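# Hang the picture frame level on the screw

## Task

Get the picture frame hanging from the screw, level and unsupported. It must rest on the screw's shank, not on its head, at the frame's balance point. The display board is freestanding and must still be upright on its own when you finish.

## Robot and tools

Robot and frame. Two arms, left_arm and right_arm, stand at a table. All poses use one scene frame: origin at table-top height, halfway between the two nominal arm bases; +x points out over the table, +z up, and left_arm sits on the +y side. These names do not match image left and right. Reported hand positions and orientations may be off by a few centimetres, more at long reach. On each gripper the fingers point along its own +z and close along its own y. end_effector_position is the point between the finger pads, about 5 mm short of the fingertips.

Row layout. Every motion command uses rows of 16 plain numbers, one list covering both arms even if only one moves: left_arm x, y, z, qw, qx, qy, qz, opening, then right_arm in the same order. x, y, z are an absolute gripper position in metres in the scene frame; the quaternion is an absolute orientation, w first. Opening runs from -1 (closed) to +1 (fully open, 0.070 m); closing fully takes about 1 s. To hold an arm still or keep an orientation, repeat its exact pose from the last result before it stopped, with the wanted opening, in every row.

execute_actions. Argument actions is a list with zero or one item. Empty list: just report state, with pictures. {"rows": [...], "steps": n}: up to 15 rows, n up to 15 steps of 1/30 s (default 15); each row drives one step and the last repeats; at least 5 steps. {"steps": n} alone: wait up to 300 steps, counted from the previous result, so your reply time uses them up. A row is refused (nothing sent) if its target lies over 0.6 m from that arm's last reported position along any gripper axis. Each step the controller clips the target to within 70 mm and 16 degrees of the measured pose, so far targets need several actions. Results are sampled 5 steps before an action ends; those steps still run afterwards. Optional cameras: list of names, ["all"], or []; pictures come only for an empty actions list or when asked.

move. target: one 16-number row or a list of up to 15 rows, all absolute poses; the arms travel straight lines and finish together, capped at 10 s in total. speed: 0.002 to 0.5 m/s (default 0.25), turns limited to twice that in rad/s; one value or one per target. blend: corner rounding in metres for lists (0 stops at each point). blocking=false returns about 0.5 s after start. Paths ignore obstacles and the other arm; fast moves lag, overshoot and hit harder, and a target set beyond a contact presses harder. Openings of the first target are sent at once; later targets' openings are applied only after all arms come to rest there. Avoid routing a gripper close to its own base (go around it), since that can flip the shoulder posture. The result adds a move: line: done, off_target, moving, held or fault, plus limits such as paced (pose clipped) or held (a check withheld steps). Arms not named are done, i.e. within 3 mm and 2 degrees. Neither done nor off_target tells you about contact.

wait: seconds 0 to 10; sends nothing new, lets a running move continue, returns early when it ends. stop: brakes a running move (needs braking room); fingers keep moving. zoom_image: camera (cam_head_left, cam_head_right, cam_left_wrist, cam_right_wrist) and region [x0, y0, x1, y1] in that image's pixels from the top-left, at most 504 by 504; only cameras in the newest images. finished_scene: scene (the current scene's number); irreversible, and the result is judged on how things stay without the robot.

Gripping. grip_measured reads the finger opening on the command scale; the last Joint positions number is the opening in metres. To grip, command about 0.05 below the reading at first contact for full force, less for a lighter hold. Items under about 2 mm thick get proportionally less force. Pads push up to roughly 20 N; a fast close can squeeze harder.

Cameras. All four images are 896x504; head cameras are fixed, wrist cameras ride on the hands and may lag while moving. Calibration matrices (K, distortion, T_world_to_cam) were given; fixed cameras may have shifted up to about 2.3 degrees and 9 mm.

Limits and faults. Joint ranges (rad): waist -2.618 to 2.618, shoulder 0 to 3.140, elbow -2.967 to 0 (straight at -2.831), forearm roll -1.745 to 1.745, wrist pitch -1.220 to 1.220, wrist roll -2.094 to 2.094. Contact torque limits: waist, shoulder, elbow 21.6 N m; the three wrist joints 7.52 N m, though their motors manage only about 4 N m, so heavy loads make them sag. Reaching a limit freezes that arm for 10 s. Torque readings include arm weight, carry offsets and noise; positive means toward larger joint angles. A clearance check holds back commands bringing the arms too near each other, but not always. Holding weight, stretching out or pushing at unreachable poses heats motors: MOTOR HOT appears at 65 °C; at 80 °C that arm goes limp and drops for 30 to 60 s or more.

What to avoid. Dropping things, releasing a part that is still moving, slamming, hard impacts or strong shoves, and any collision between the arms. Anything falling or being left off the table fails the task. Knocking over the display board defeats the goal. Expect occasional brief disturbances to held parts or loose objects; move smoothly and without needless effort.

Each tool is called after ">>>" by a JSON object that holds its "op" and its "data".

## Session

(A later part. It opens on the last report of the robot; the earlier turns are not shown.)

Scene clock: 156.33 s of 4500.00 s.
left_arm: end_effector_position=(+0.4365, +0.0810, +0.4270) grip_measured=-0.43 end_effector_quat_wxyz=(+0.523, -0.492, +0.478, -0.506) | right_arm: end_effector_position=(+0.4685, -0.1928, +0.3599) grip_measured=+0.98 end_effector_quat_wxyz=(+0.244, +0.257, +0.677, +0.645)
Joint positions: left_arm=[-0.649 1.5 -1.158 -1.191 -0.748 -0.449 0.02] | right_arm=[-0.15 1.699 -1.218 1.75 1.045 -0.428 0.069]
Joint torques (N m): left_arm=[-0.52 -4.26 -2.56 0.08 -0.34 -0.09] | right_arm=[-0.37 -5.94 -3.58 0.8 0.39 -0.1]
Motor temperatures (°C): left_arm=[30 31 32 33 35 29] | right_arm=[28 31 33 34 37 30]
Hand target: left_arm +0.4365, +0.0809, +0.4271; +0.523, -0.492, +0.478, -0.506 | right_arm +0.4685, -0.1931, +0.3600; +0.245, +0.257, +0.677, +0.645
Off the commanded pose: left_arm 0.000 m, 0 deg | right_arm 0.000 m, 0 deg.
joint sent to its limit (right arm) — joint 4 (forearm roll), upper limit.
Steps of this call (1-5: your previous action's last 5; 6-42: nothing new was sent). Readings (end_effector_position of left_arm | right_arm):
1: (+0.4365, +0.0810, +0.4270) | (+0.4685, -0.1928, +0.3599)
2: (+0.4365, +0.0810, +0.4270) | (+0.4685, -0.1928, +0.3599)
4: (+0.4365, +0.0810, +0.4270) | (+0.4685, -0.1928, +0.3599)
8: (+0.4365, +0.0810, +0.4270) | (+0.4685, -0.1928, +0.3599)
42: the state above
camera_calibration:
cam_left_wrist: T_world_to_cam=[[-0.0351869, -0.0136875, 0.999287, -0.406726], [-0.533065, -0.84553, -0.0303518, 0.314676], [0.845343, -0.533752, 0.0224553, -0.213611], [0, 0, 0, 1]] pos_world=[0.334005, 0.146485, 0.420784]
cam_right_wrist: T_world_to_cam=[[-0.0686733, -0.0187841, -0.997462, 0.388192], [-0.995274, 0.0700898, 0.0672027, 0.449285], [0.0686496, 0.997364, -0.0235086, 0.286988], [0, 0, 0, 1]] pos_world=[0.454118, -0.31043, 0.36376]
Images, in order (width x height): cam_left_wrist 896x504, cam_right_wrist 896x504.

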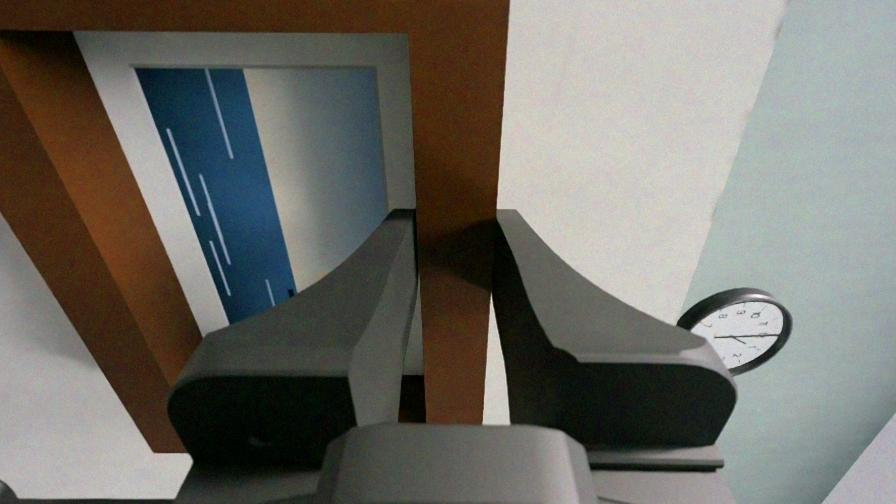

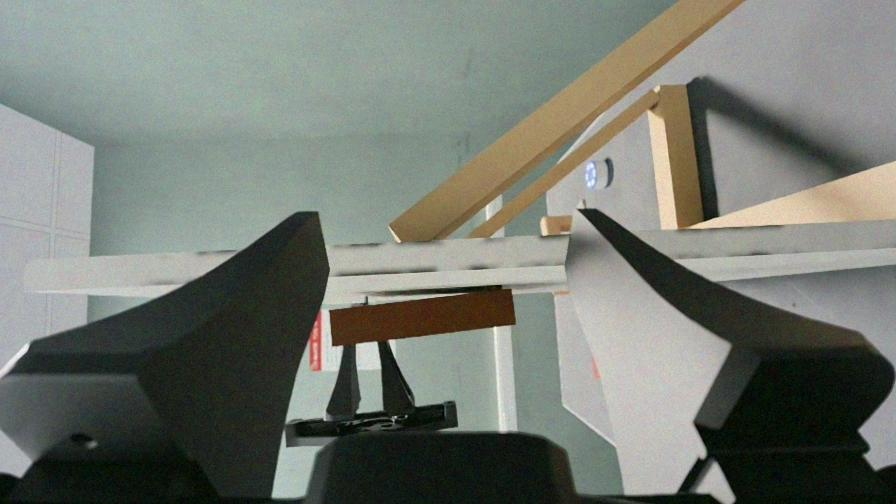

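>>> {"op": "execute_actions", "data": {"actions": [{"rows":[[0.4365,0.0810,0.4270,0.522882,-0.492191,0.477572,-0.506151,-0.42,0.4685,-0.1931,0.36,0.245,0.257,0.677,0.645,1.0],[0.4365,0.0810,0.4270,0.522882,-0.492191,0.477572,-0.506151,-0.41,0.4685,-0.1931,0.36,0.245,0.257,0.677,0.645,1.0],[0.4365,0.0810,0.4270,0.522882,-0.492191,0.477572,-0.506151,-0.40,0.4685,-0.1931,0.36,0.245,0.257,0.677,0.645,1.0],[0.4365,0.0810,0.4270,0.522882,-0.492191,0.477572,-0.506151,-0.39,0.4685,-0.1931,0.36,0.245,0.257,0.677,0.645,1.0],[0.4365,0.0810,0.4270,0.522882,-0.492191,0.477572,-0.506151,-0.38,0.4685,-0.1931,0.36,0.245,0.257,0.677,0.645,1.0],[0.4365,0.0810,0.4270,0.522882,-0.492191,0.477572,-0.506151,-0.37,0.4685,-0.1931,0.36,0.245,0.257,0.677,0.645,1.0],[0.4365,0.0810,0.4270,0.522882,-0.492191,0.477572,-0.506151,-0.36,0.4685,-0.1931,0.36,0.245,0.257,0.677,0.645,1.0],[0.4365,0.0810,0.4270,0.522882,-0.492191,0.477572,-0.506151,-0.35,0.4685,-0.1931,0.36,0.245,0.257,0.677,0.645,1.0]],"steps":15}], "cameras": ["all"]}}

>>> {"op": "zoom_image", "data": {"camera": "cam_right_wrist", "region": [320, 270, 540, 370]}}

>>> {"op": "zoom_image", "data": {"camera": "cam_head_left", "region": [350, 10, 500, 110]}}

>>> {"op": "zoom_image", "data": {"camera": "cam_head_right", "region": [330, 10, 480, 110]}}

Scene clock: 157.17 s of 4500.00 s.
left_arm: end_effector_position=(+0.4366, +0.0808, +0.4267) grip_measured=-0.35 end_effector_quat_wxyz=(+0.523, -0.493, +0.478, -0.506) | right_arm: end_effector_position=(+0.4685, -0.1928, +0.3599) grip_measured=+0.98 end_effector_quat_wxyz=(+0.244, +0.257, +0.677, +0.645)
Joint positions: left_arm=[-0.649 1.501 -1.158 -1.191 -0.748 -0.45 0.023] | right_arm=[-0.15 1.699 -1.218 1.75 1.045 -0.428 0.069]
Joint torques (N m): left_arm=[0.11 -5.22 -2.69 0.74 -0.57 -0.1] | right_arm=[-0.37 -5.93 -3.53 0.8 0.39 -0.09]
Motor temperatures (°C): left_arm=[30 31 32 33 35 29] | right_arm=[28 31 33 34 37 30]
joint sent to its limit (right arm) — joint 4 (forearm roll), upper limit.
Steps of this call (1-15: nothing new was sent; 16-25: this action's first 10). Readings (end_effector_position of left_arm | right_arm):
16: (+0.4365, +0.0810, +0.4270) | (+0.4685, -0.1928, +0.3599)
17: (+0.4365, +0.0810, +0.4270) | (+0.4685, -0.1928, +0.3599)
19: (+0.4366, +0.0808, +0.4267) | (+0.4685, -0.1928, +0.3599)
23: (+0.4366, +0.0808, +0.4267) | (+0.4685, -0.1928, +0.3599)
25: the state above
camera_calibration:
cam_left_wrist: T_world_to_cam=[[-0.034519, -0.013043, 0.999319, -0.406689], [-0.533143, -0.845512, -0.0294516, 0.314292], [0.84532, -0.533797, 0.0222325, -0.21372], [0, 0, 0, 1]] pos_world=[0.334186, 0.14635, 0.42042]
cam_right_wrist: T_world_to_cam=[[-0.0686733, -0.0187841, -0.997462, 0.388192], [-0.995274, 0.0700898, 0.0672027, 0.449285], [0.0686496, 0.997364, -0.0235086, 0.286988], [0, 0, 0, 1]] pos_world=[0.454118, -0.31043, 0.36376]

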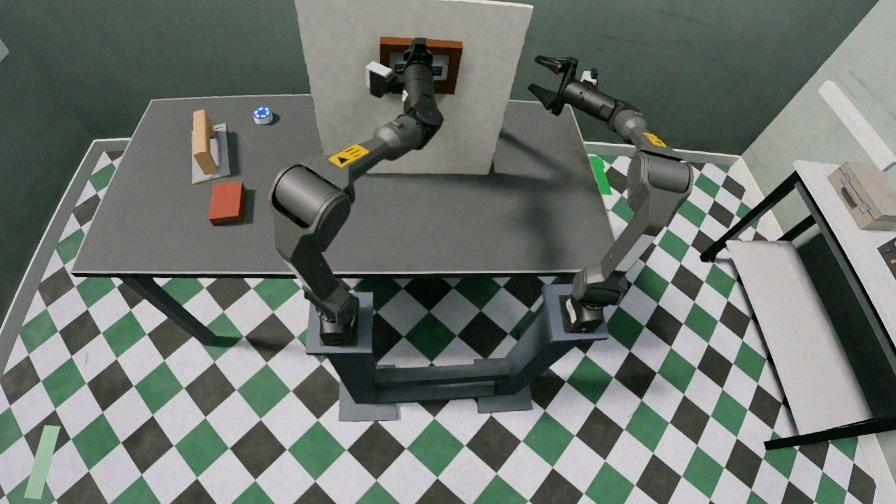

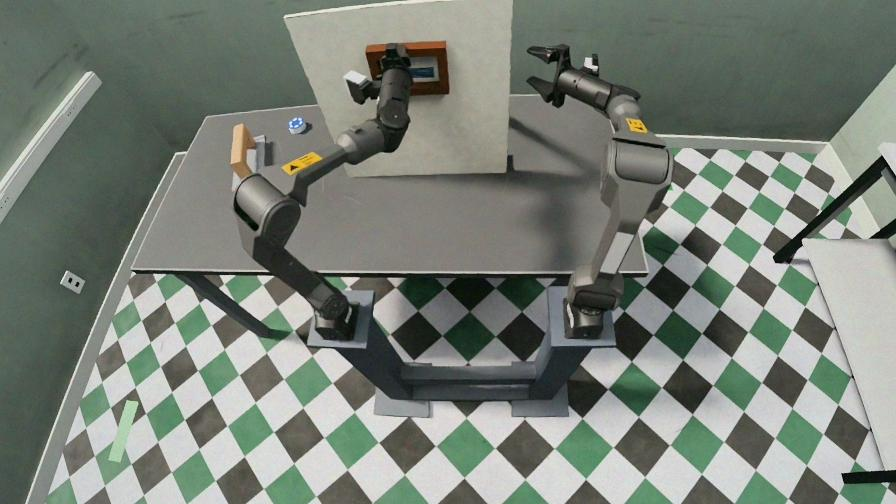

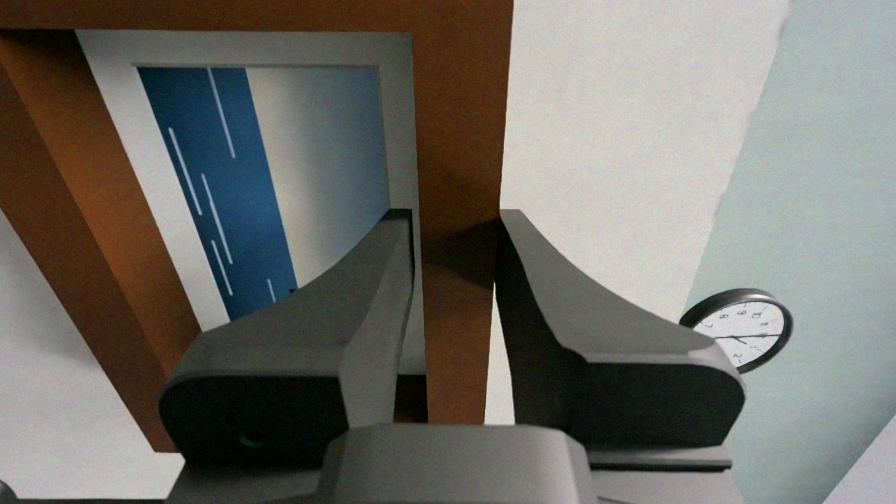

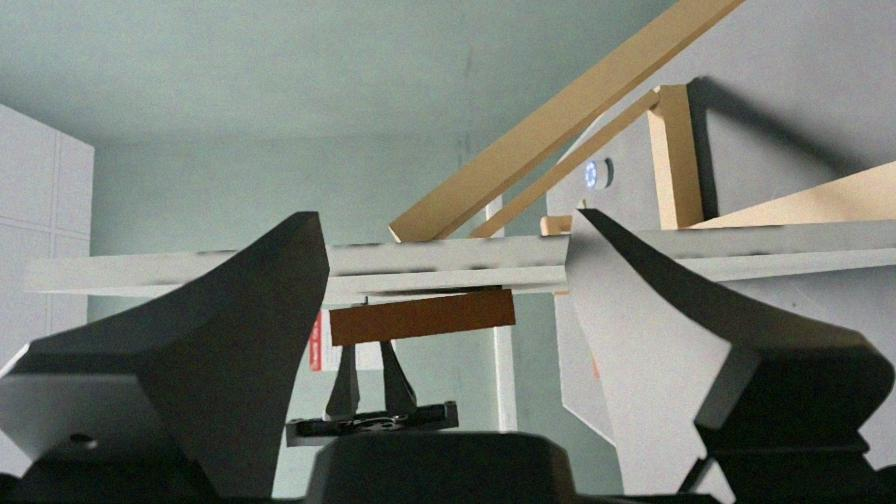

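Scaled by 2.291 from the camera's 896x504 image, which has a finer 1280x720 frame.

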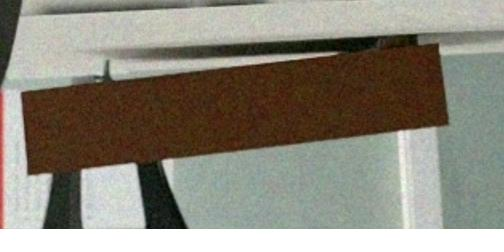

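Scaled by 3.360 from the camera's 896x504 image, which has a finer 1280x720 frame.

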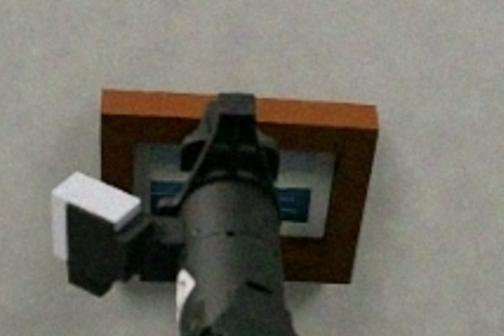

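Scaled by 3.360 from the camera's 896x504 image, which has a finer 1280x720 frame.

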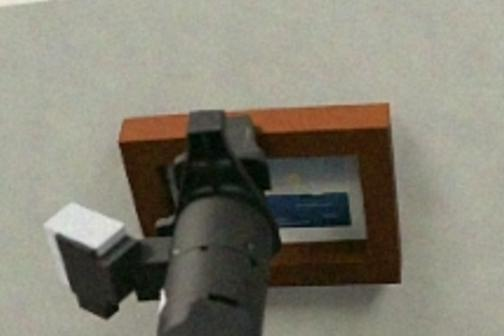

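>>> {"op": "execute_actions", "data": {"actions": [{"rows":[[0.4366,0.0808,0.4267,0.522882,-0.492191,0.477572,-0.506151,-0.33,0.4685,-0.1931,0.36,0.245,0.257,0.677,0.645,1.0],[0.4366,0.0808,0.4267,0.522882,-0.492191,0.477572,-0.506151,-0.31,0.4685,-0.1931,0.36,0.245,0.257,0.677,0.645,1.0],[0.4366,0.0808,0.4266,0.522882,-0.492191,0.477572,-0.506151,-0.29,0.4685,-0.1931,0.36,0.245,0.257,0.677,0.645,1.0],[0.4366,0.0808,0.4265,0.522882,-0.492191,0.477572,-0.506151,-0.27,0.4685,-0.1931,0.36,0.245,0.257,0.677,0.645,1.0],[0.4366,0.0808,0.4264,0.522882,-0.492191,0.477572,-0.506151,-0.25,0.4685,-0.1931,0.36,0.245,0.257,0.677,0.645,1.0],[0.4366,0.0808,0.4263,0.522882,-0.492191,0.477572,-0.506151,-0.23,0.4685,-0.1931,0.36,0.245,0.257,0.677,0.645,1.0],[0.4366,0.0808,0.4262,0.522882,-0.492191,0.477572,-0.506151,-0.21,0.4685,-0.1931,0.36,0.245,0.257,0.677,0.645,1.0]],"steps":15}]}}

>>> {"op": "execute_actions", "data": {"actions": [{"steps":30}], "cameras": ["all"]}}

>>> {"op": "zoom_image", "data": {"camera": "cam_head_left", "region": [350, 10, 500, 110]}}

>>> {"op": "zoom_image", "data": {"camera": "cam_head_right", "region": [330, 10, 480, 110]}}

>>> {"op": "zoom_image", "data": {"camera": "cam_right_wrist", "region": [320, 270, 540, 370]}}

Scene clock: 158.07 s of 4500.00 s.
left_arm: end_effector_position=(+0.4366, +0.0808, +0.4265) grip_measured=-0.21 end_effector_quat_wxyz=(+0.523, -0.492, +0.478, -0.506) | right_arm: end_effector_position=(+0.4685, -0.1928, +0.3599) grip_measured=+0.98 end_effector_quat_wxyz=(+0.244, +0.257, +0.677, +0.645)
Joint positions: left_arm=[-0.649 1.501 -1.156 -1.187 -0.749 -0.453 0.028] | right_arm=[-0.15 1.699 -1.218 1.75 1.045 -0.428 0.069]
Joint torques (N m): left_arm=[0.02 -5.49 -2.58 0.7 -0.83 -0.1] | right_arm=[-0.34 -5.93 -3.59 0.8 0.39 -0.08]
Motor temperatures (°C): left_arm=[30 31 32 33 35 29] | right_arm=[28 31 33 34 37 30]
Off your previous action's commanded pose at its last step (step 5 of this call): left_arm 0.000 m, 0 deg | right_arm 0.000 m, 0 deg.
joint sent to its limit (right arm) — joint 4 (forearm roll), upper limit.
Steps of this call (1-5: your previous action's last 5; 6-17: nothing new was sent; 18-27: this action's first 10). Readings (end_effector_position of left_arm | right_arm):
18: (+0.4366, +0.0808, +0.4268) | (+0.4685, -0.1928, +0.3599)
19: (+0.4366, +0.0809, +0.4270) | (+0.4685, -0.1928, +0.3599)
21: (+0.4366, +0.0809, +0.4266) | (+0.4685, -0.1928, +0.3599)
25: (+0.4366, +0.0808, +0.4265) | (+0.4685, -0.1928, +0.3599)
27: the state above

Scene clock: 159.07 s of 4500.00 s.
left_arm: end_effector_position=(+0.4366, +0.0808, +0.4265) grip_measured=-0.21 end_effector_quat_wxyz=(+0.523, -0.492, +0.478, -0.506) | right_arm: end_effector_position=(+0.4685, -0.1928, +0.3599) grip_measured=+0.98 end_effector_quat_wxyz=(+0.244, +0.257, +0.677, +0.645)
Joint positions: left_arm=[-0.649 1.501 -1.156 -1.187 -0.749 -0.453 0.028] | right_arm=[-0.15 1.699 -1.218 1.75 1.045 -0.428 0.069]
Joint torques (N m): left_arm=[-0.5 -5.32 -2.79 0.62 -0.81 -0.04] | right_arm=[-0.32 -5.97 -3.6 0.8 0.39 -0.08]
Motor temperatures (°C): left_arm=[30 31 32 33 35 29] | right_arm=[28 31 33 34 37 30]
Hand target: left_arm +0.4366, +0.0808, +0.4262; +0.523, -0.492, +0.478, -0.506 | right_arm +0.4685, -0.1931, +0.3600; +0.245, +0.257, +0.677, +0.645
Off the commanded pose: left_arm 0.000 m, 0 deg | right_arm 0.000 m, 0 deg.
joint sent to its limit (right arm) — joint 4 (forearm roll), upper limit.
Steps of this call (1-5: your previous action's last 5; 6-30: nothing new was sent). Readings (end_effector_position of left_arm | right_arm):
1: (+0.4366, +0.0808, +0.4265) | (+0.4685, -0.1928, +0.3599)
2: (+0.4366, +0.0808, +0.4265) | (+0.4685, -0.1928, +0.3599)
4: (+0.4366, +0.0808, +0.4265) | (+0.4685, -0.1928, +0.3599)
8: (+0.4366, +0.0808, +0.4265) | (+0.4685, -0.1928, +0.3599)
30: the state above
camera_calibration:
cam_left_wrist: T_world_to_cam=[[-0.0358595, -0.0137952, 0.999262, -0.405833], [-0.533463, -0.845262, -0.0308131, 0.314898], [0.845063, -0.534174, 0.0229514, -0.213839], [0, 0, 0, 1]] pos_world=[0.334141, 0.146346, 0.420145]
cam_right_wrist: T_world_to_cam=[[-0.0686733, -0.0187841, -0.997462, 0.388192], [-0.995274, 0.0700898, 0.0672027, 0.449285], [0.0686496, 0.997364, -0.0235086, 0.286988], [0, 0, 0, 1]] pos_world=[0.454118, -0.31043, 0.36376]

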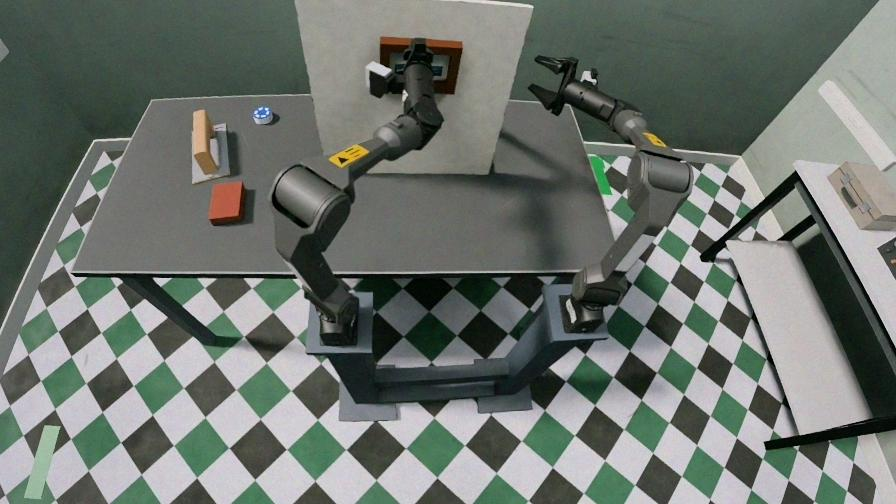

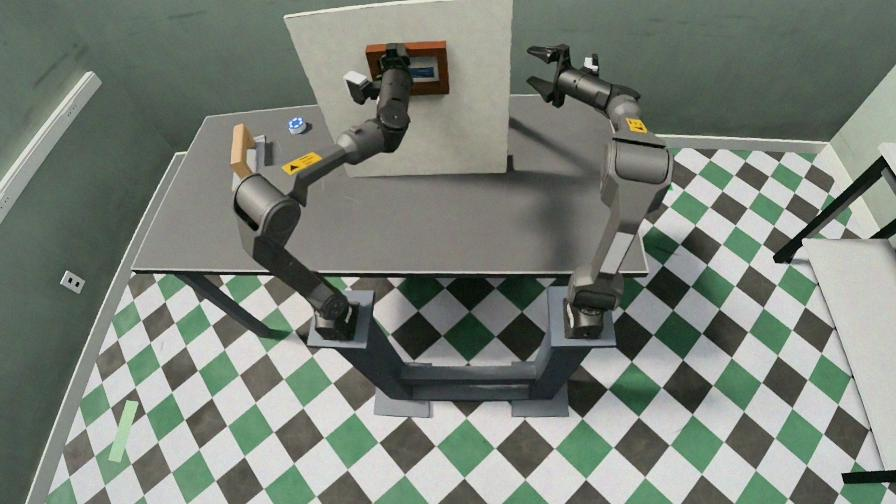

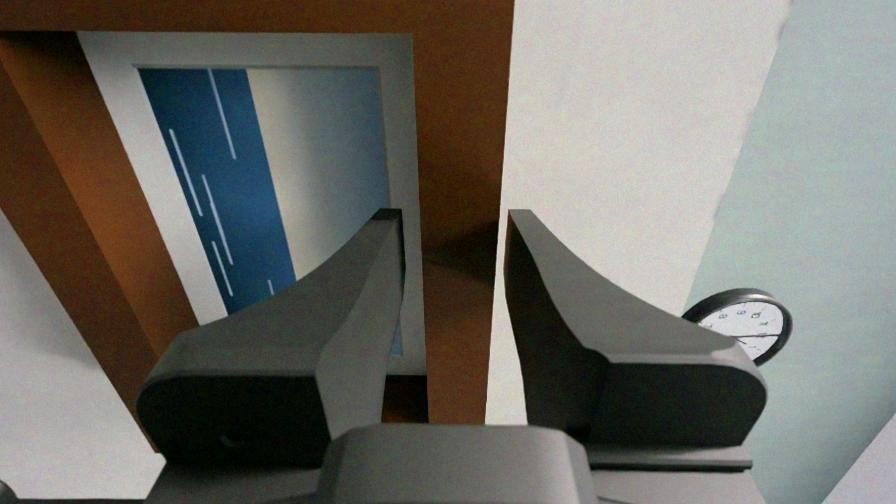

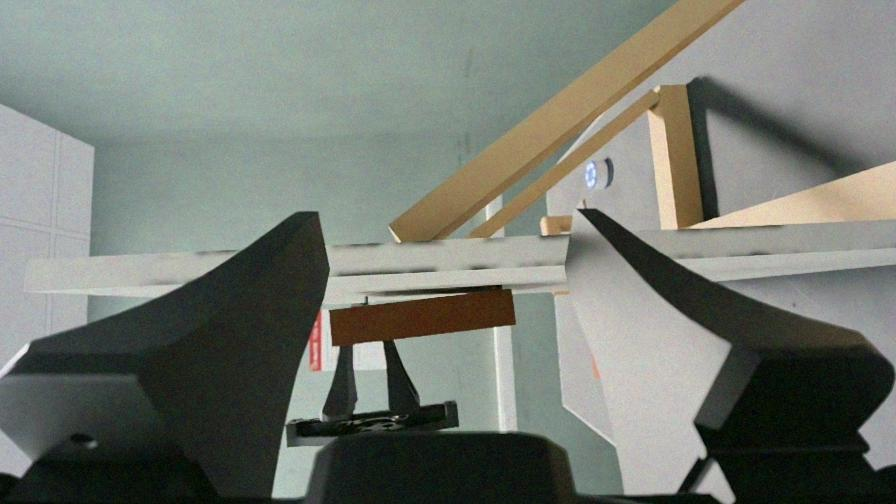

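Scaled by 3.360 from the camera's 896x504 image, which has a finer 1280x720 frame.

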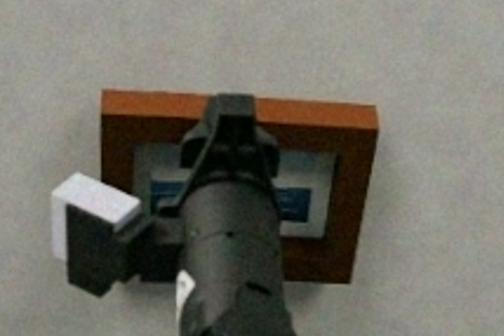

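Scaled by 3.360 from the camera's 896x504 image, which has a finer 1280x720 frame.

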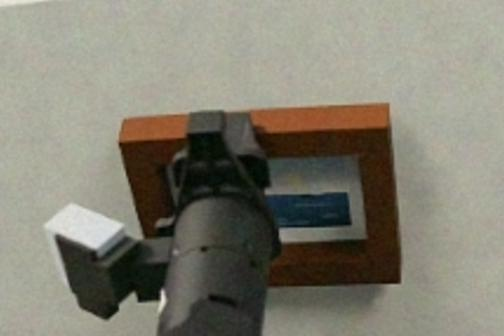

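Scaled by 2.291 from the camera's 896x504 image, which has a finer 1280x720 frame.

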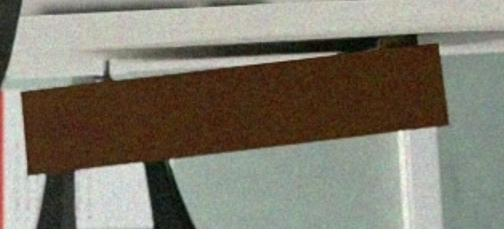

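>>> {"op": "zoom_image", "data": {"camera": "cam_left_wrist", "region": [390, 0, 530, 80]}}

>>> {"op": "zoom_image", "data": {"camera": "cam_left_wrist", "region": [390, 140, 530, 220]}}

>>> {"op": "zoom_image", "data": {"camera": "cam_left_wrist", "region": [390, 345, 530, 425]}}

Scaled by 3.600 from the camera's 896x504 image, which has a finer 1280x720 frame.

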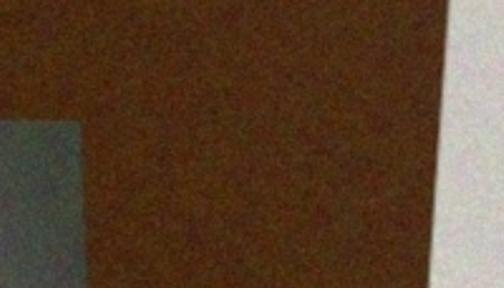

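Scaled by 3.600 from the camera's 896x504 image, which has a finer 1280x720 frame.

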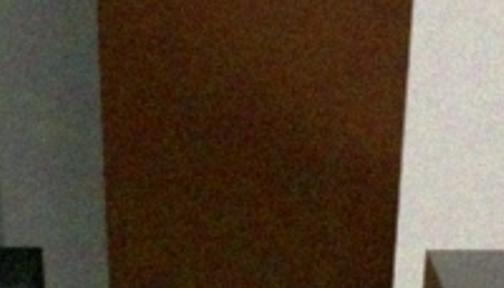

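Scaled by 3.600 from the camera's 896x504 image, which has a finer 1280x720 frame.

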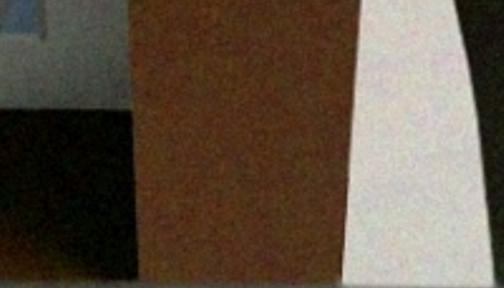

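>>> {"op": "zoom_image", "data": {"camera": "cam_head_left", "region": [280, 0, 410, 80]}}

>>> {"op": "zoom_image", "data": {"camera": "cam_head_left", "region": [420, 0, 550, 80]}}

>>> {"op": "zoom_image", "data": {"camera": "cam_head_left", "region": [360, 140, 510, 200]}}

>>> {"op": "zoom_image", "data": {"camera": "cam_head_left", "region": [370, 20, 475, 80]}}

>>> {"op": "zoom_image", "data": {"camera": "cam_head_right", "region": [275, 0, 400, 80]}}

>>> {"op": "zoom_image", "data": {"camera": "cam_head_right", "region": [400, 0, 525, 80]}}

>>> {"op": "zoom_image", "data": {"camera": "cam_head_right", "region": [335, 140, 525, 200]}}

>>> {"op": "zoom_image", "data": {"camera": "cam_head_right", "region": [355, 25, 460, 85]}}

Scaled by 3.877 from the camera's 896x504 image, which has a finer 1280x720 frame.

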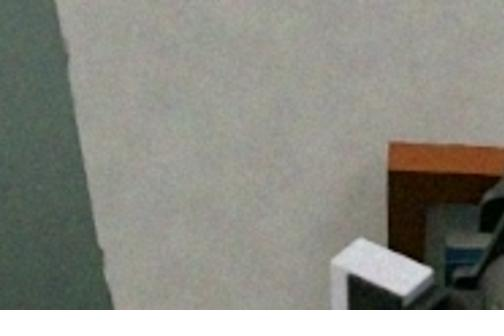

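Scaled by 3.877 from the camera's 896x504 image, which has a finer 1280x720 frame.

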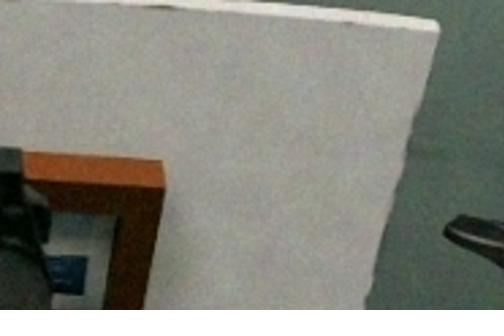

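Scaled by 3.360 from the camera's 896x504 image, which has a finer 1280x720 frame.

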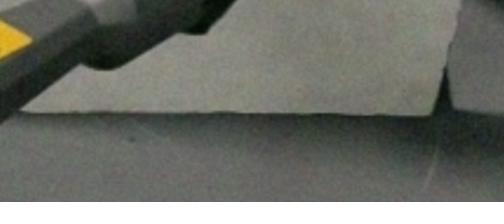

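Scaled by 4.800 from the camera's 896x504 image, which has a finer 1280x720 frame.

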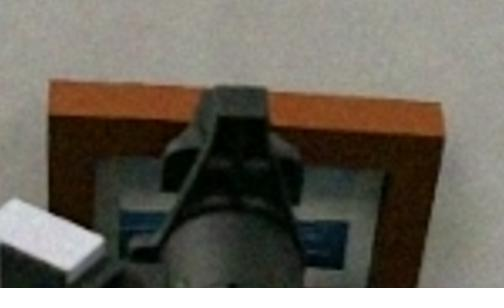

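Scaled by 4.032 from the camera's 896x504 image, which has a finer 1280x720 frame.

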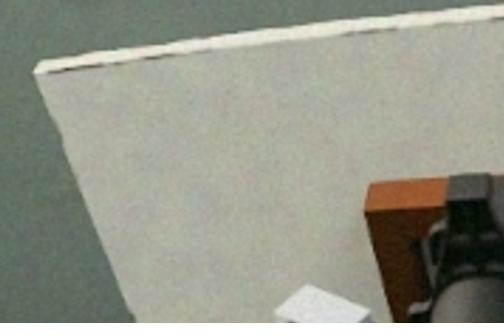

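Scaled by 4.032 from the camera's 896x504 image, which has a finer 1280x720 frame.

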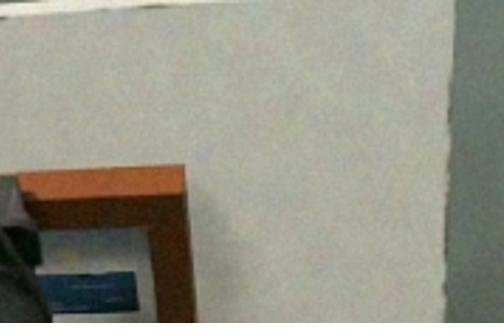

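Scaled by 2.653 from the camera's 896x504 image, which has a finer 1280x720 frame.

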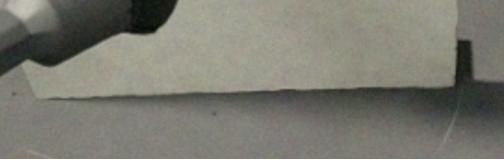

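Scaled by 4.800 from the camera's 896x504 image, which has a finer 1280x720 frame.

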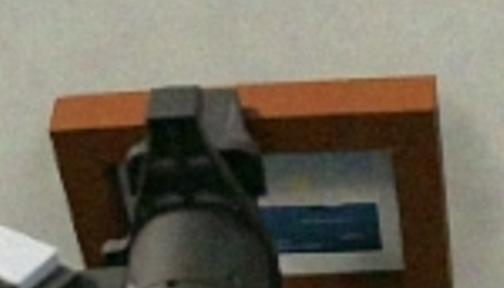

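>>> {"op": "execute_actions", "data": {"actions": [{"rows":[[0.4366,0.0808,0.4262,0.522882,-0.492191,0.477572,-0.506151,-0.15,0.4685,-0.1931,0.36,0.245,0.257,0.677,0.645,1.0],[0.4366,0.0808,0.4262,0.522882,-0.492191,0.477572,-0.506151,-0.10,0.4685,-0.1931,0.36,0.245,0.257,0.677,0.645,1.0],[0.4366,0.0808,0.4262,0.522882,-0.492191,0.477572,-0.506151,-0.05,0.4685,-0.1931,0.36,0.245,0.257,0.677,0.645,1.0],[0.4366,0.0808,0.4262,0.522882,-0.492191,0.477572,-0.506151,0.0,0.4685,-0.1931,0.36,0.245,0.257,0.677,0.645,1.0],[0.4366,0.0808,0.4262,0.522882,-0.492191,0.477572,-0.506151,0.05,0.4685,-0.1931,0.36,0.245,0.257,0.677,0.645,1.0],[0.4366,0.0808,0.4262,0.522882,-0.492191,0.477572,-0.506151,0.1,0.4685,-0.1931,0.36,0.245,0.257,0.677,0.645,1.0],[0.4366,0.0808,0.4262,0.522882,-0.492191,0.477572,-0.506151,0.2,0.4685,-0.1931,0.36,0.245,0.257,0.677,0.645,1.0],[0.4366,0.0808,0.4262,0.522882,-0.492191,0.477572,-0.506151,0.3,0.4685,-0.1931,0.36,0.245,0.257,0.677,0.645,1.0],[0.4366,0.0808,0.4262,0.522882,-0.492191,0.477572,-0.506151,0.4,0.4685,-0.1931,0.36,0.245,0.257,0.677,0.645,1.0]],"steps":15}]}}

>>> {"op": "move", "data": {"target": [[0.3966,0.0788,0.4242,0.522882,-0.492191,0.477572,-0.506151,0.4,0.4685,-0.1931,0.36,0.245,0.257,0.677,0.645,1.0],[0.2966,0.0740,0.4192,0.522882,-0.492191,0.477572,-0.506151,0.4,0.4685,-0.1931,0.36,0.245,0.257,0.677,0.645,1.0]], "speed": [0.03,0.1], "blend": [0.01,0], "cameras": ["all"]}}

Scene clock: 166.30 s of 4500.00 s.
left_arm: end_effector_position=(+0.4366, +0.0808, +0.4265) grip_measured=+0.36 end_effector_quat_wxyz=(+0.523, -0.492, +0.478, -0.506) | right_arm: end_effector_position=(+0.4685, -0.1928, +0.3599) grip_measured=+0.98 end_effector_quat_wxyz=(+0.244, +0.257, +0.677, +0.645)
Joint positions: left_arm=[-0.649 1.501 -1.156 -1.187 -0.749 -0.453 0.048] | right_arm=[-0.15 1.699 -1.218 1.75 1.045 -0.428 0.069]
Joint torques (N m): left_arm=[-0.71 -5.06 -3.52 0.47 -0.84 0.1] | right_arm=[-0.28 -6.04 -3.61 0.77 0.38 -0.05]
Motor temperatures (°C): left_arm=[30 31 32 32 35 29] | right_arm=[28 31 33 34 37 30]
joint sent to its limit (right arm) — joint 4 (forearm roll), upper limit.
Steps of this call (1-207: nothing new was sent; 208-217: this action's first 10). Readings (end_effector_position of left_arm | right_arm):
208: (+0.4366, +0.0808, +0.4265) | (+0.4685, -0.1928, +0.3599)
209: (+0.4366, +0.0808, +0.4265) | (+0.4685, -0.1928, +0.3599)
211: (+0.4366, +0.0808, +0.4265) | (+0.4685, -0.1928, +0.3599)
215: (+0.4366, +0.0808, +0.4265) | (+0.4685, -0.1928, +0.3599)
217: the state above

Scene clock: 169.13 s of 4500.00 s.
left_arm: end_effector_position=(+0.2966, +0.0742, +0.4193) grip_measured=+0.40 end_effector_quat_wxyz=(+0.520, -0.491, +0.480, -0.508) | right_arm: end_effector_position=(+0.4685, -0.1928, +0.3599) grip_measured=+0.98 end_effector_quat_wxyz=(+0.244, +0.257, +0.677, +0.645)
Joint positions: left_arm=[-1.16 1.201 -0.858 -1.411 -1.218 -0.294 0.049] | right_arm=[-0.15 1.699 -1.218 1.75 1.045 -0.428 0.069]
Joint torques (N m): left_arm=[0.37 -3.3 -2.73 0.92 -0.52 -0.07] | right_arm=[-0.27 -6.04 -3.6 0.76 0.37 -0.04]
Motor temperatures (°C): left_arm=[30 31 32 32 35 29] | right_arm=[28 31 33 34 37 30]
Hand target: left_arm +0.2969, +0.0741, +0.4192; +0.521, -0.491, +0.480, -0.508 | right_arm +0.4685, -0.1931, +0.3600; +0.245, +0.257, +0.677, +0.645
Off your previous action's commanded pose at its last step (step 5 of this call): left_arm 0.000 m, 0 deg | right_arm 0.000 m, 0 deg.
Off the commanded pose: left_arm 0.000 m, 0 deg | right_arm 0.000 m, 0 deg.
joint sent to its limit (left arm) — joint 5 (wrist pitch), lower limit.
joint sent to its limit (right arm) — joint 4 (forearm roll), upper limit.
Kept back: nothing.
move: done
camera_calibration:
cam_left_wrist: T_world_to_cam=[[-0.0335514, -0.0133462, 0.999348, -0.404561], [-0.540176, -0.841039, -0.0293675, 0.235514], [0.840883, -0.540809, 0.0210087, -0.0963392], [0, 0, 0, 1]] pos_world=[0.194655, 0.140576, 0.413238]
cam_right_wrist: T_world_to_cam=[[-0.0686733, -0.0187841, -0.997462, 0.388192], [-0.995274, 0.0700898, 0.0672027, 0.449285], [0.0686496, 0.997364, -0.0235086, 0.286988], [0, 0, 0, 1]] pos_world=[0.454118, -0.31043, 0.36376]

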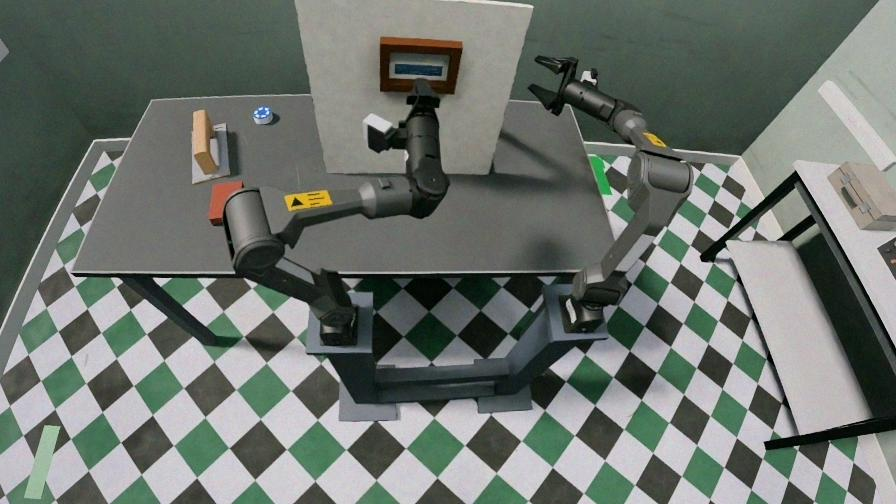

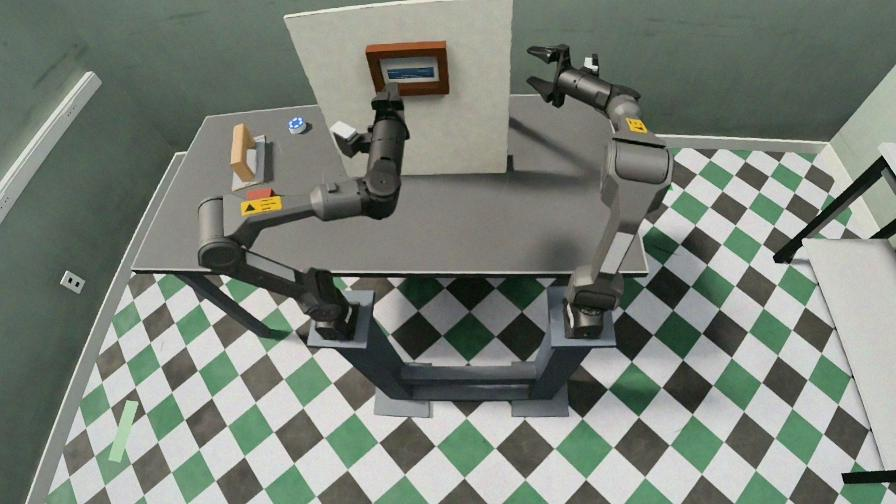

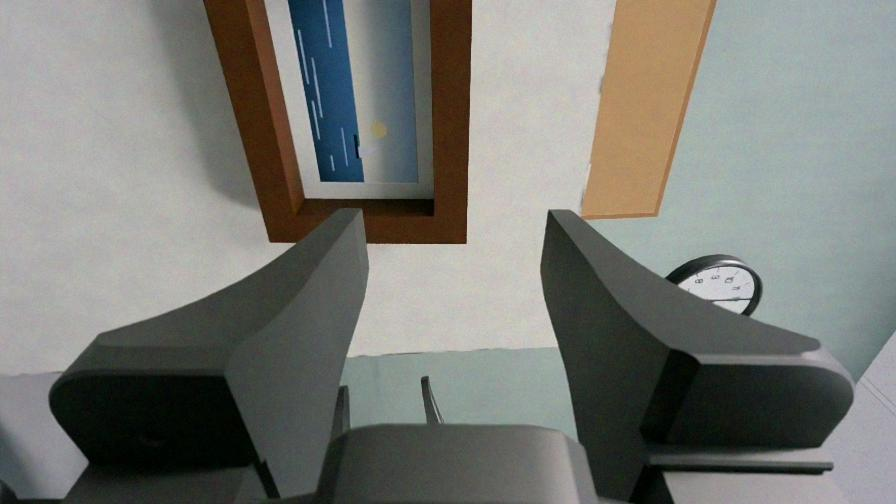

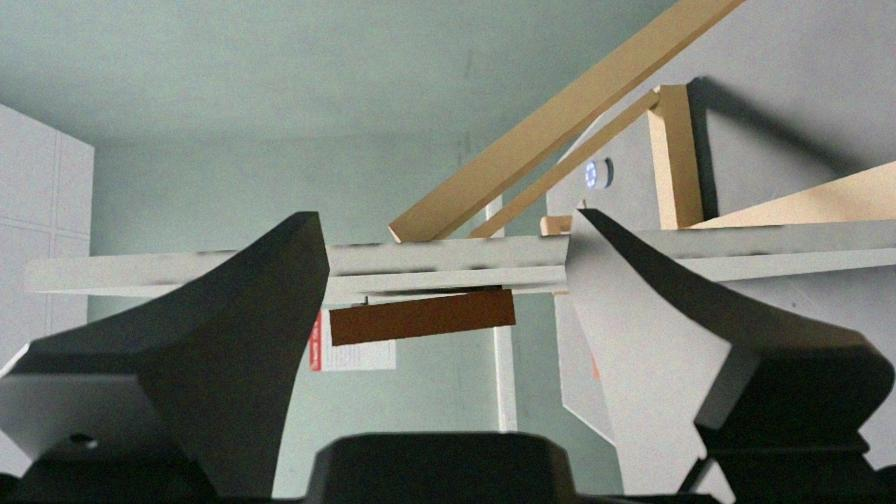

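>>> {"op": "move", "data": {"target": [0.2966,0.20,0.42,0.522882,-0.492191,0.477572,-0.506151,0.4,0.4685,-0.1931,0.36,0.245,0.257,0.677,0.645,1.0], "speed": 0.15, "cameras": ["cam_left_wrist"]}}

Scene clock: 170.83 s of 4500.00 s.
left_arm: end_effector_position=(+0.2968, +0.2000, +0.4201) grip_measured=+0.40 end_effector_quat_wxyz=(+0.523, -0.492, +0.478, -0.506) | right_arm: end_effector_position=(+0.4685, -0.1928, +0.3599) grip_measured=+0.98 end_effector_quat_wxyz=(+0.244, +0.257, +0.677, +0.645)
Joint positions: left_arm=[-0.536 0.806 -0.651 -1.359 -0.587 -0.213 0.049] | right_arm=[-0.15 1.699 -1.218 1.75 1.045 -0.428 0.069]
Joint torques (N m): left_arm=[-0.83 -1.75 -2.55 0.6 -0.55 -0.07] | right_arm=[-0.24 -6.1 -3.63 0.75 0.37 -0.02]
Motor temperatures (°C): left_arm=[30 31 32 32 35 29] | right_arm=[28 31 33 34 37 30]
Hand target: left_arm +0.2966, +0.2000, +0.4200; +0.523, -0.492, +0.478, -0.506 | right_arm +0.4685, -0.1931, +0.3600; +0.245, +0.257, +0.677, +0.645
Off the commanded pose: left_arm 0.000 m, 0 deg | right_arm 0.000 m, 0 deg.
joint sent to its limit (right arm) — joint 4 (forearm roll), upper limit.
Kept back: nothing.
move: done
camera_calibration:
cam_left_wrist: T_world_to_cam=[[-0.0354773, -0.0137902, 0.999275, -0.40298], [-0.532784, -0.845698, -0.0305862, 0.340748], [0.845507, -0.533483, 0.0226559, -0.0320364], [0, 0, 0, 1]] pos_world=[0.194335, 0.265522, 0.413836]
Images, in order (width x height): cam_left_wrist 896x504.

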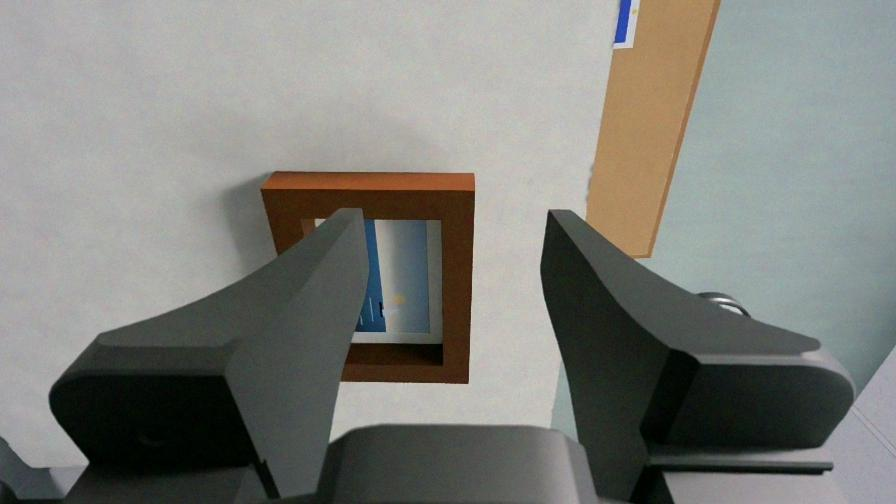

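>>> {"op": "zoom_image", "data": {"camera": "cam_left_wrist", "region": [560, 0, 660, 110]}}

>>> {"op": "zoom_image", "data": {"camera": "cam_left_wrist", "region": [540, 100, 640, 210]}}

>>> {"op": "zoom_image", "data": {"camera": "cam_left_wrist", "region": [520, 340, 620, 450]}}

>>> {"op": "zoom_image", "data": {"camera": "cam_left_wrist", "region": [430, 160, 530, 270]}}

>>> {"op": "zoom_image", "data": {"camera": "cam_left_wrist", "region": [430, 300, 530, 410]}}

>>> {"op": "zoom_image", "data": {"camera": "cam_left_wrist", "region": [240, 150, 360, 282]}}

>>> {"op": "zoom_image", "data": {"camera": "cam_left_wrist", "region": [0, 400, 120, 504]}}

Scaled by 4.582 from the camera's 896x504 image, which has a finer 1280x720 frame.

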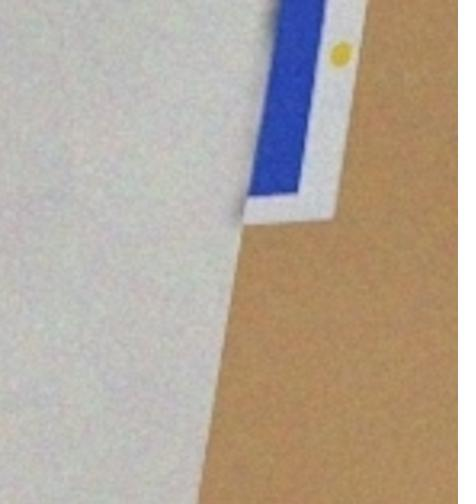

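Scaled by 4.582 from the camera's 896x504 image, which has a finer 1280x720 frame.

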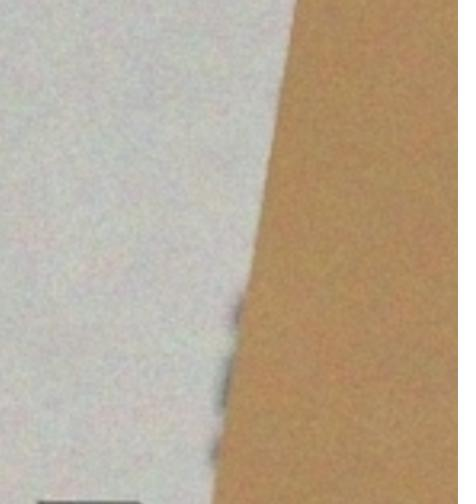

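Scaled by 4.582 from the camera's 896x504 image, which has a finer 1280x720 frame.

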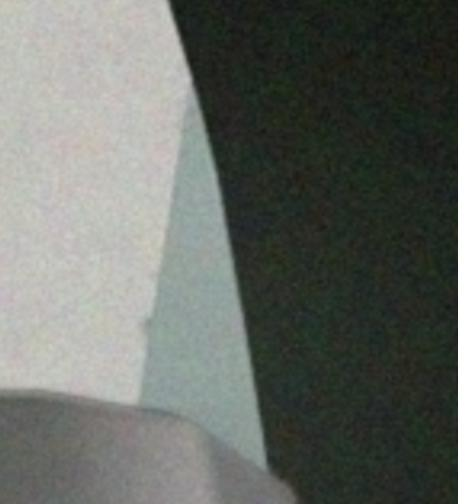

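Scaled by 4.582 from the camera's 896x504 image, which has a finer 1280x720 frame.

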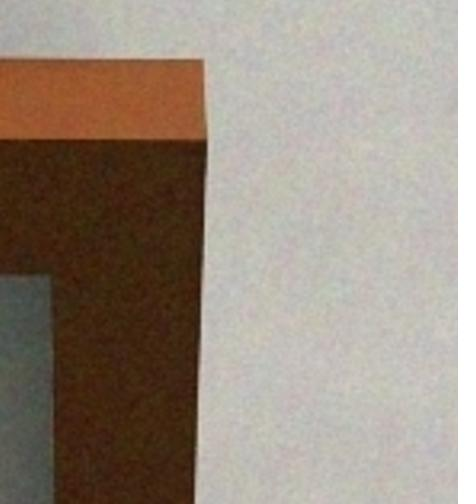

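Scaled by 4.582 from the camera's 896x504 image, which has a finer 1280x720 frame.

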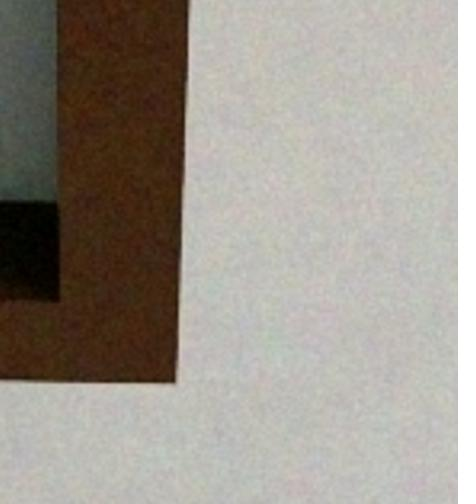

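Scaled by 3.818 from the camera's 896x504 image, which has a finer 1280x720 frame.

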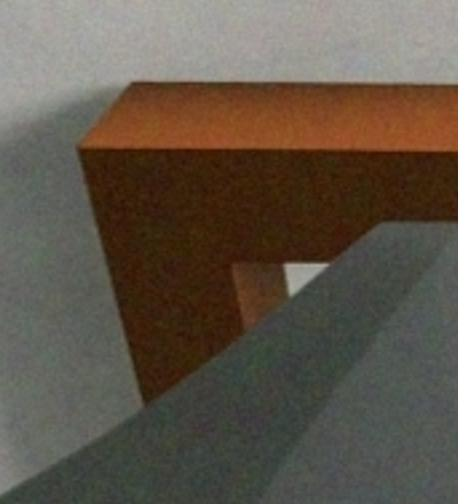

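Scaled by 4.200 from the camera's 896x504 image, which has a finer 1280x720 frame.

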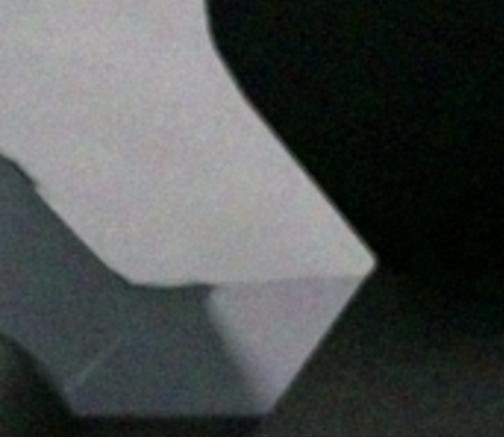

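>>> {"op": "move", "data": {"target": [[0.3266,0.0755,0.4212,0.522882,-0.492191,0.477572,-0.506151,0.4,0.4685,-0.1931,0.36,0.245,0.257,0.677,0.645,1.0],[0.4166,0.0798,0.4260,0.522882,-0.492191,0.477572,-0.506151,0.4,0.4685,-0.1931,0.36,0.245,0.257,0.677,0.645,1.0],[0.4366,0.0808,0.4270,0.522882,-0.492191,0.477572,-0.506151,0.4,0.4685,-0.1931,0.36,0.245,0.257,0.677,0.645,1.0]], "speed": [0.12,0.08,0.02], "blend": [0.015,0.01,0], "cameras": ["cam_left_wrist"]}}

>>> {"op": "zoom_image", "data": {"camera": "cam_left_wrist", "region": [360, 120, 560, 240]}}

Scene clock: 177.60 s of 4500.00 s.
left_arm: end_effector_position=(+0.4367, +0.0808, +0.4270) grip_measured=+0.40 end_effector_quat_wxyz=(+0.523, -0.492, +0.478, -0.506) | right_arm: end_effector_position=(+0.4685, -0.1928, +0.3599) grip_measured=+0.98 end_effector_quat_wxyz=(+0.244, +0.257, +0.677, +0.645)
Joint positions: left_arm=[-0.649 1.501 -1.159 -1.19 -0.748 -0.449 0.049] | right_arm=[-0.15 1.699 -1.218 1.75 1.045 -0.428 0.069]
Joint torques (N m): left_arm=[-0.09 -5.23 -3.34 0.66 -0.59 -0.07] | right_arm=[-0.21 -6.17 -3.63 0.73 0.35 0.02]
Motor temperatures (°C): left_arm=[30 31 32 32 34 29] | right_arm=[28 31 33 34 37 30]
Hand target: left_arm +0.4366, +0.0808, +0.4270; +0.523, -0.492, +0.478, -0.506 | right_arm +0.4685, -0.1931, +0.3600; +0.245, +0.257, +0.677, +0.645
Off the commanded pose: left_arm 0.000 m, 0 deg | right_arm 0.000 m, 0 deg.
joint sent to its limit (right arm) — joint 4 (forearm roll), upper limit.
Kept back: nothing.
move: done
camera_calibration:
cam_left_wrist: T_world_to_cam=[[-0.0356247, -0.0138833, 0.999269, -0.406491], [-0.533043, -0.845529, -0.0307507, 0.314814], [0.845338, -0.533749, 0.0227213, -0.214024], [0, 0, 0, 1]] pos_world=[0.334251, 0.146306, 0.420738]
Images, in order (width x height): cam_left_wrist 896x504.

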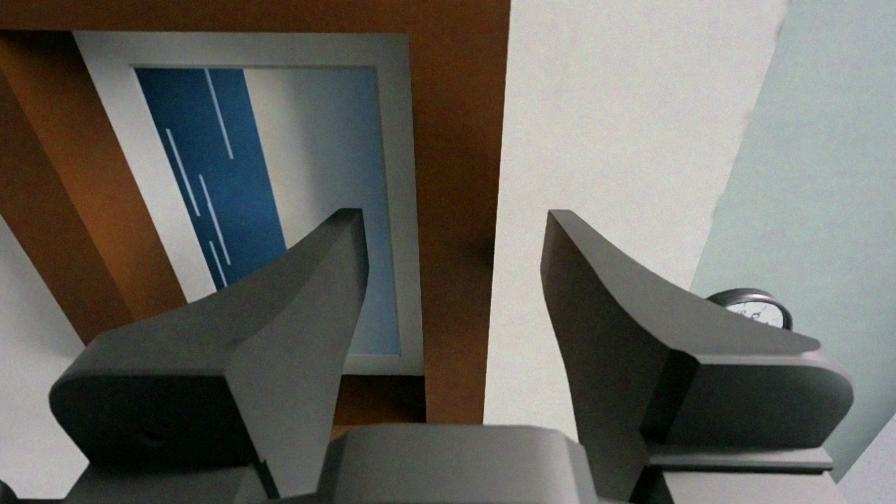

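Scaled by 2.520 from the camera's 896x504 image, which has a finer 1280x720 frame.

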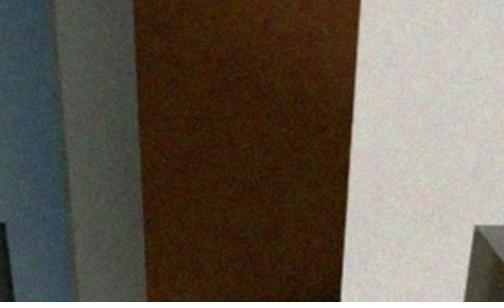

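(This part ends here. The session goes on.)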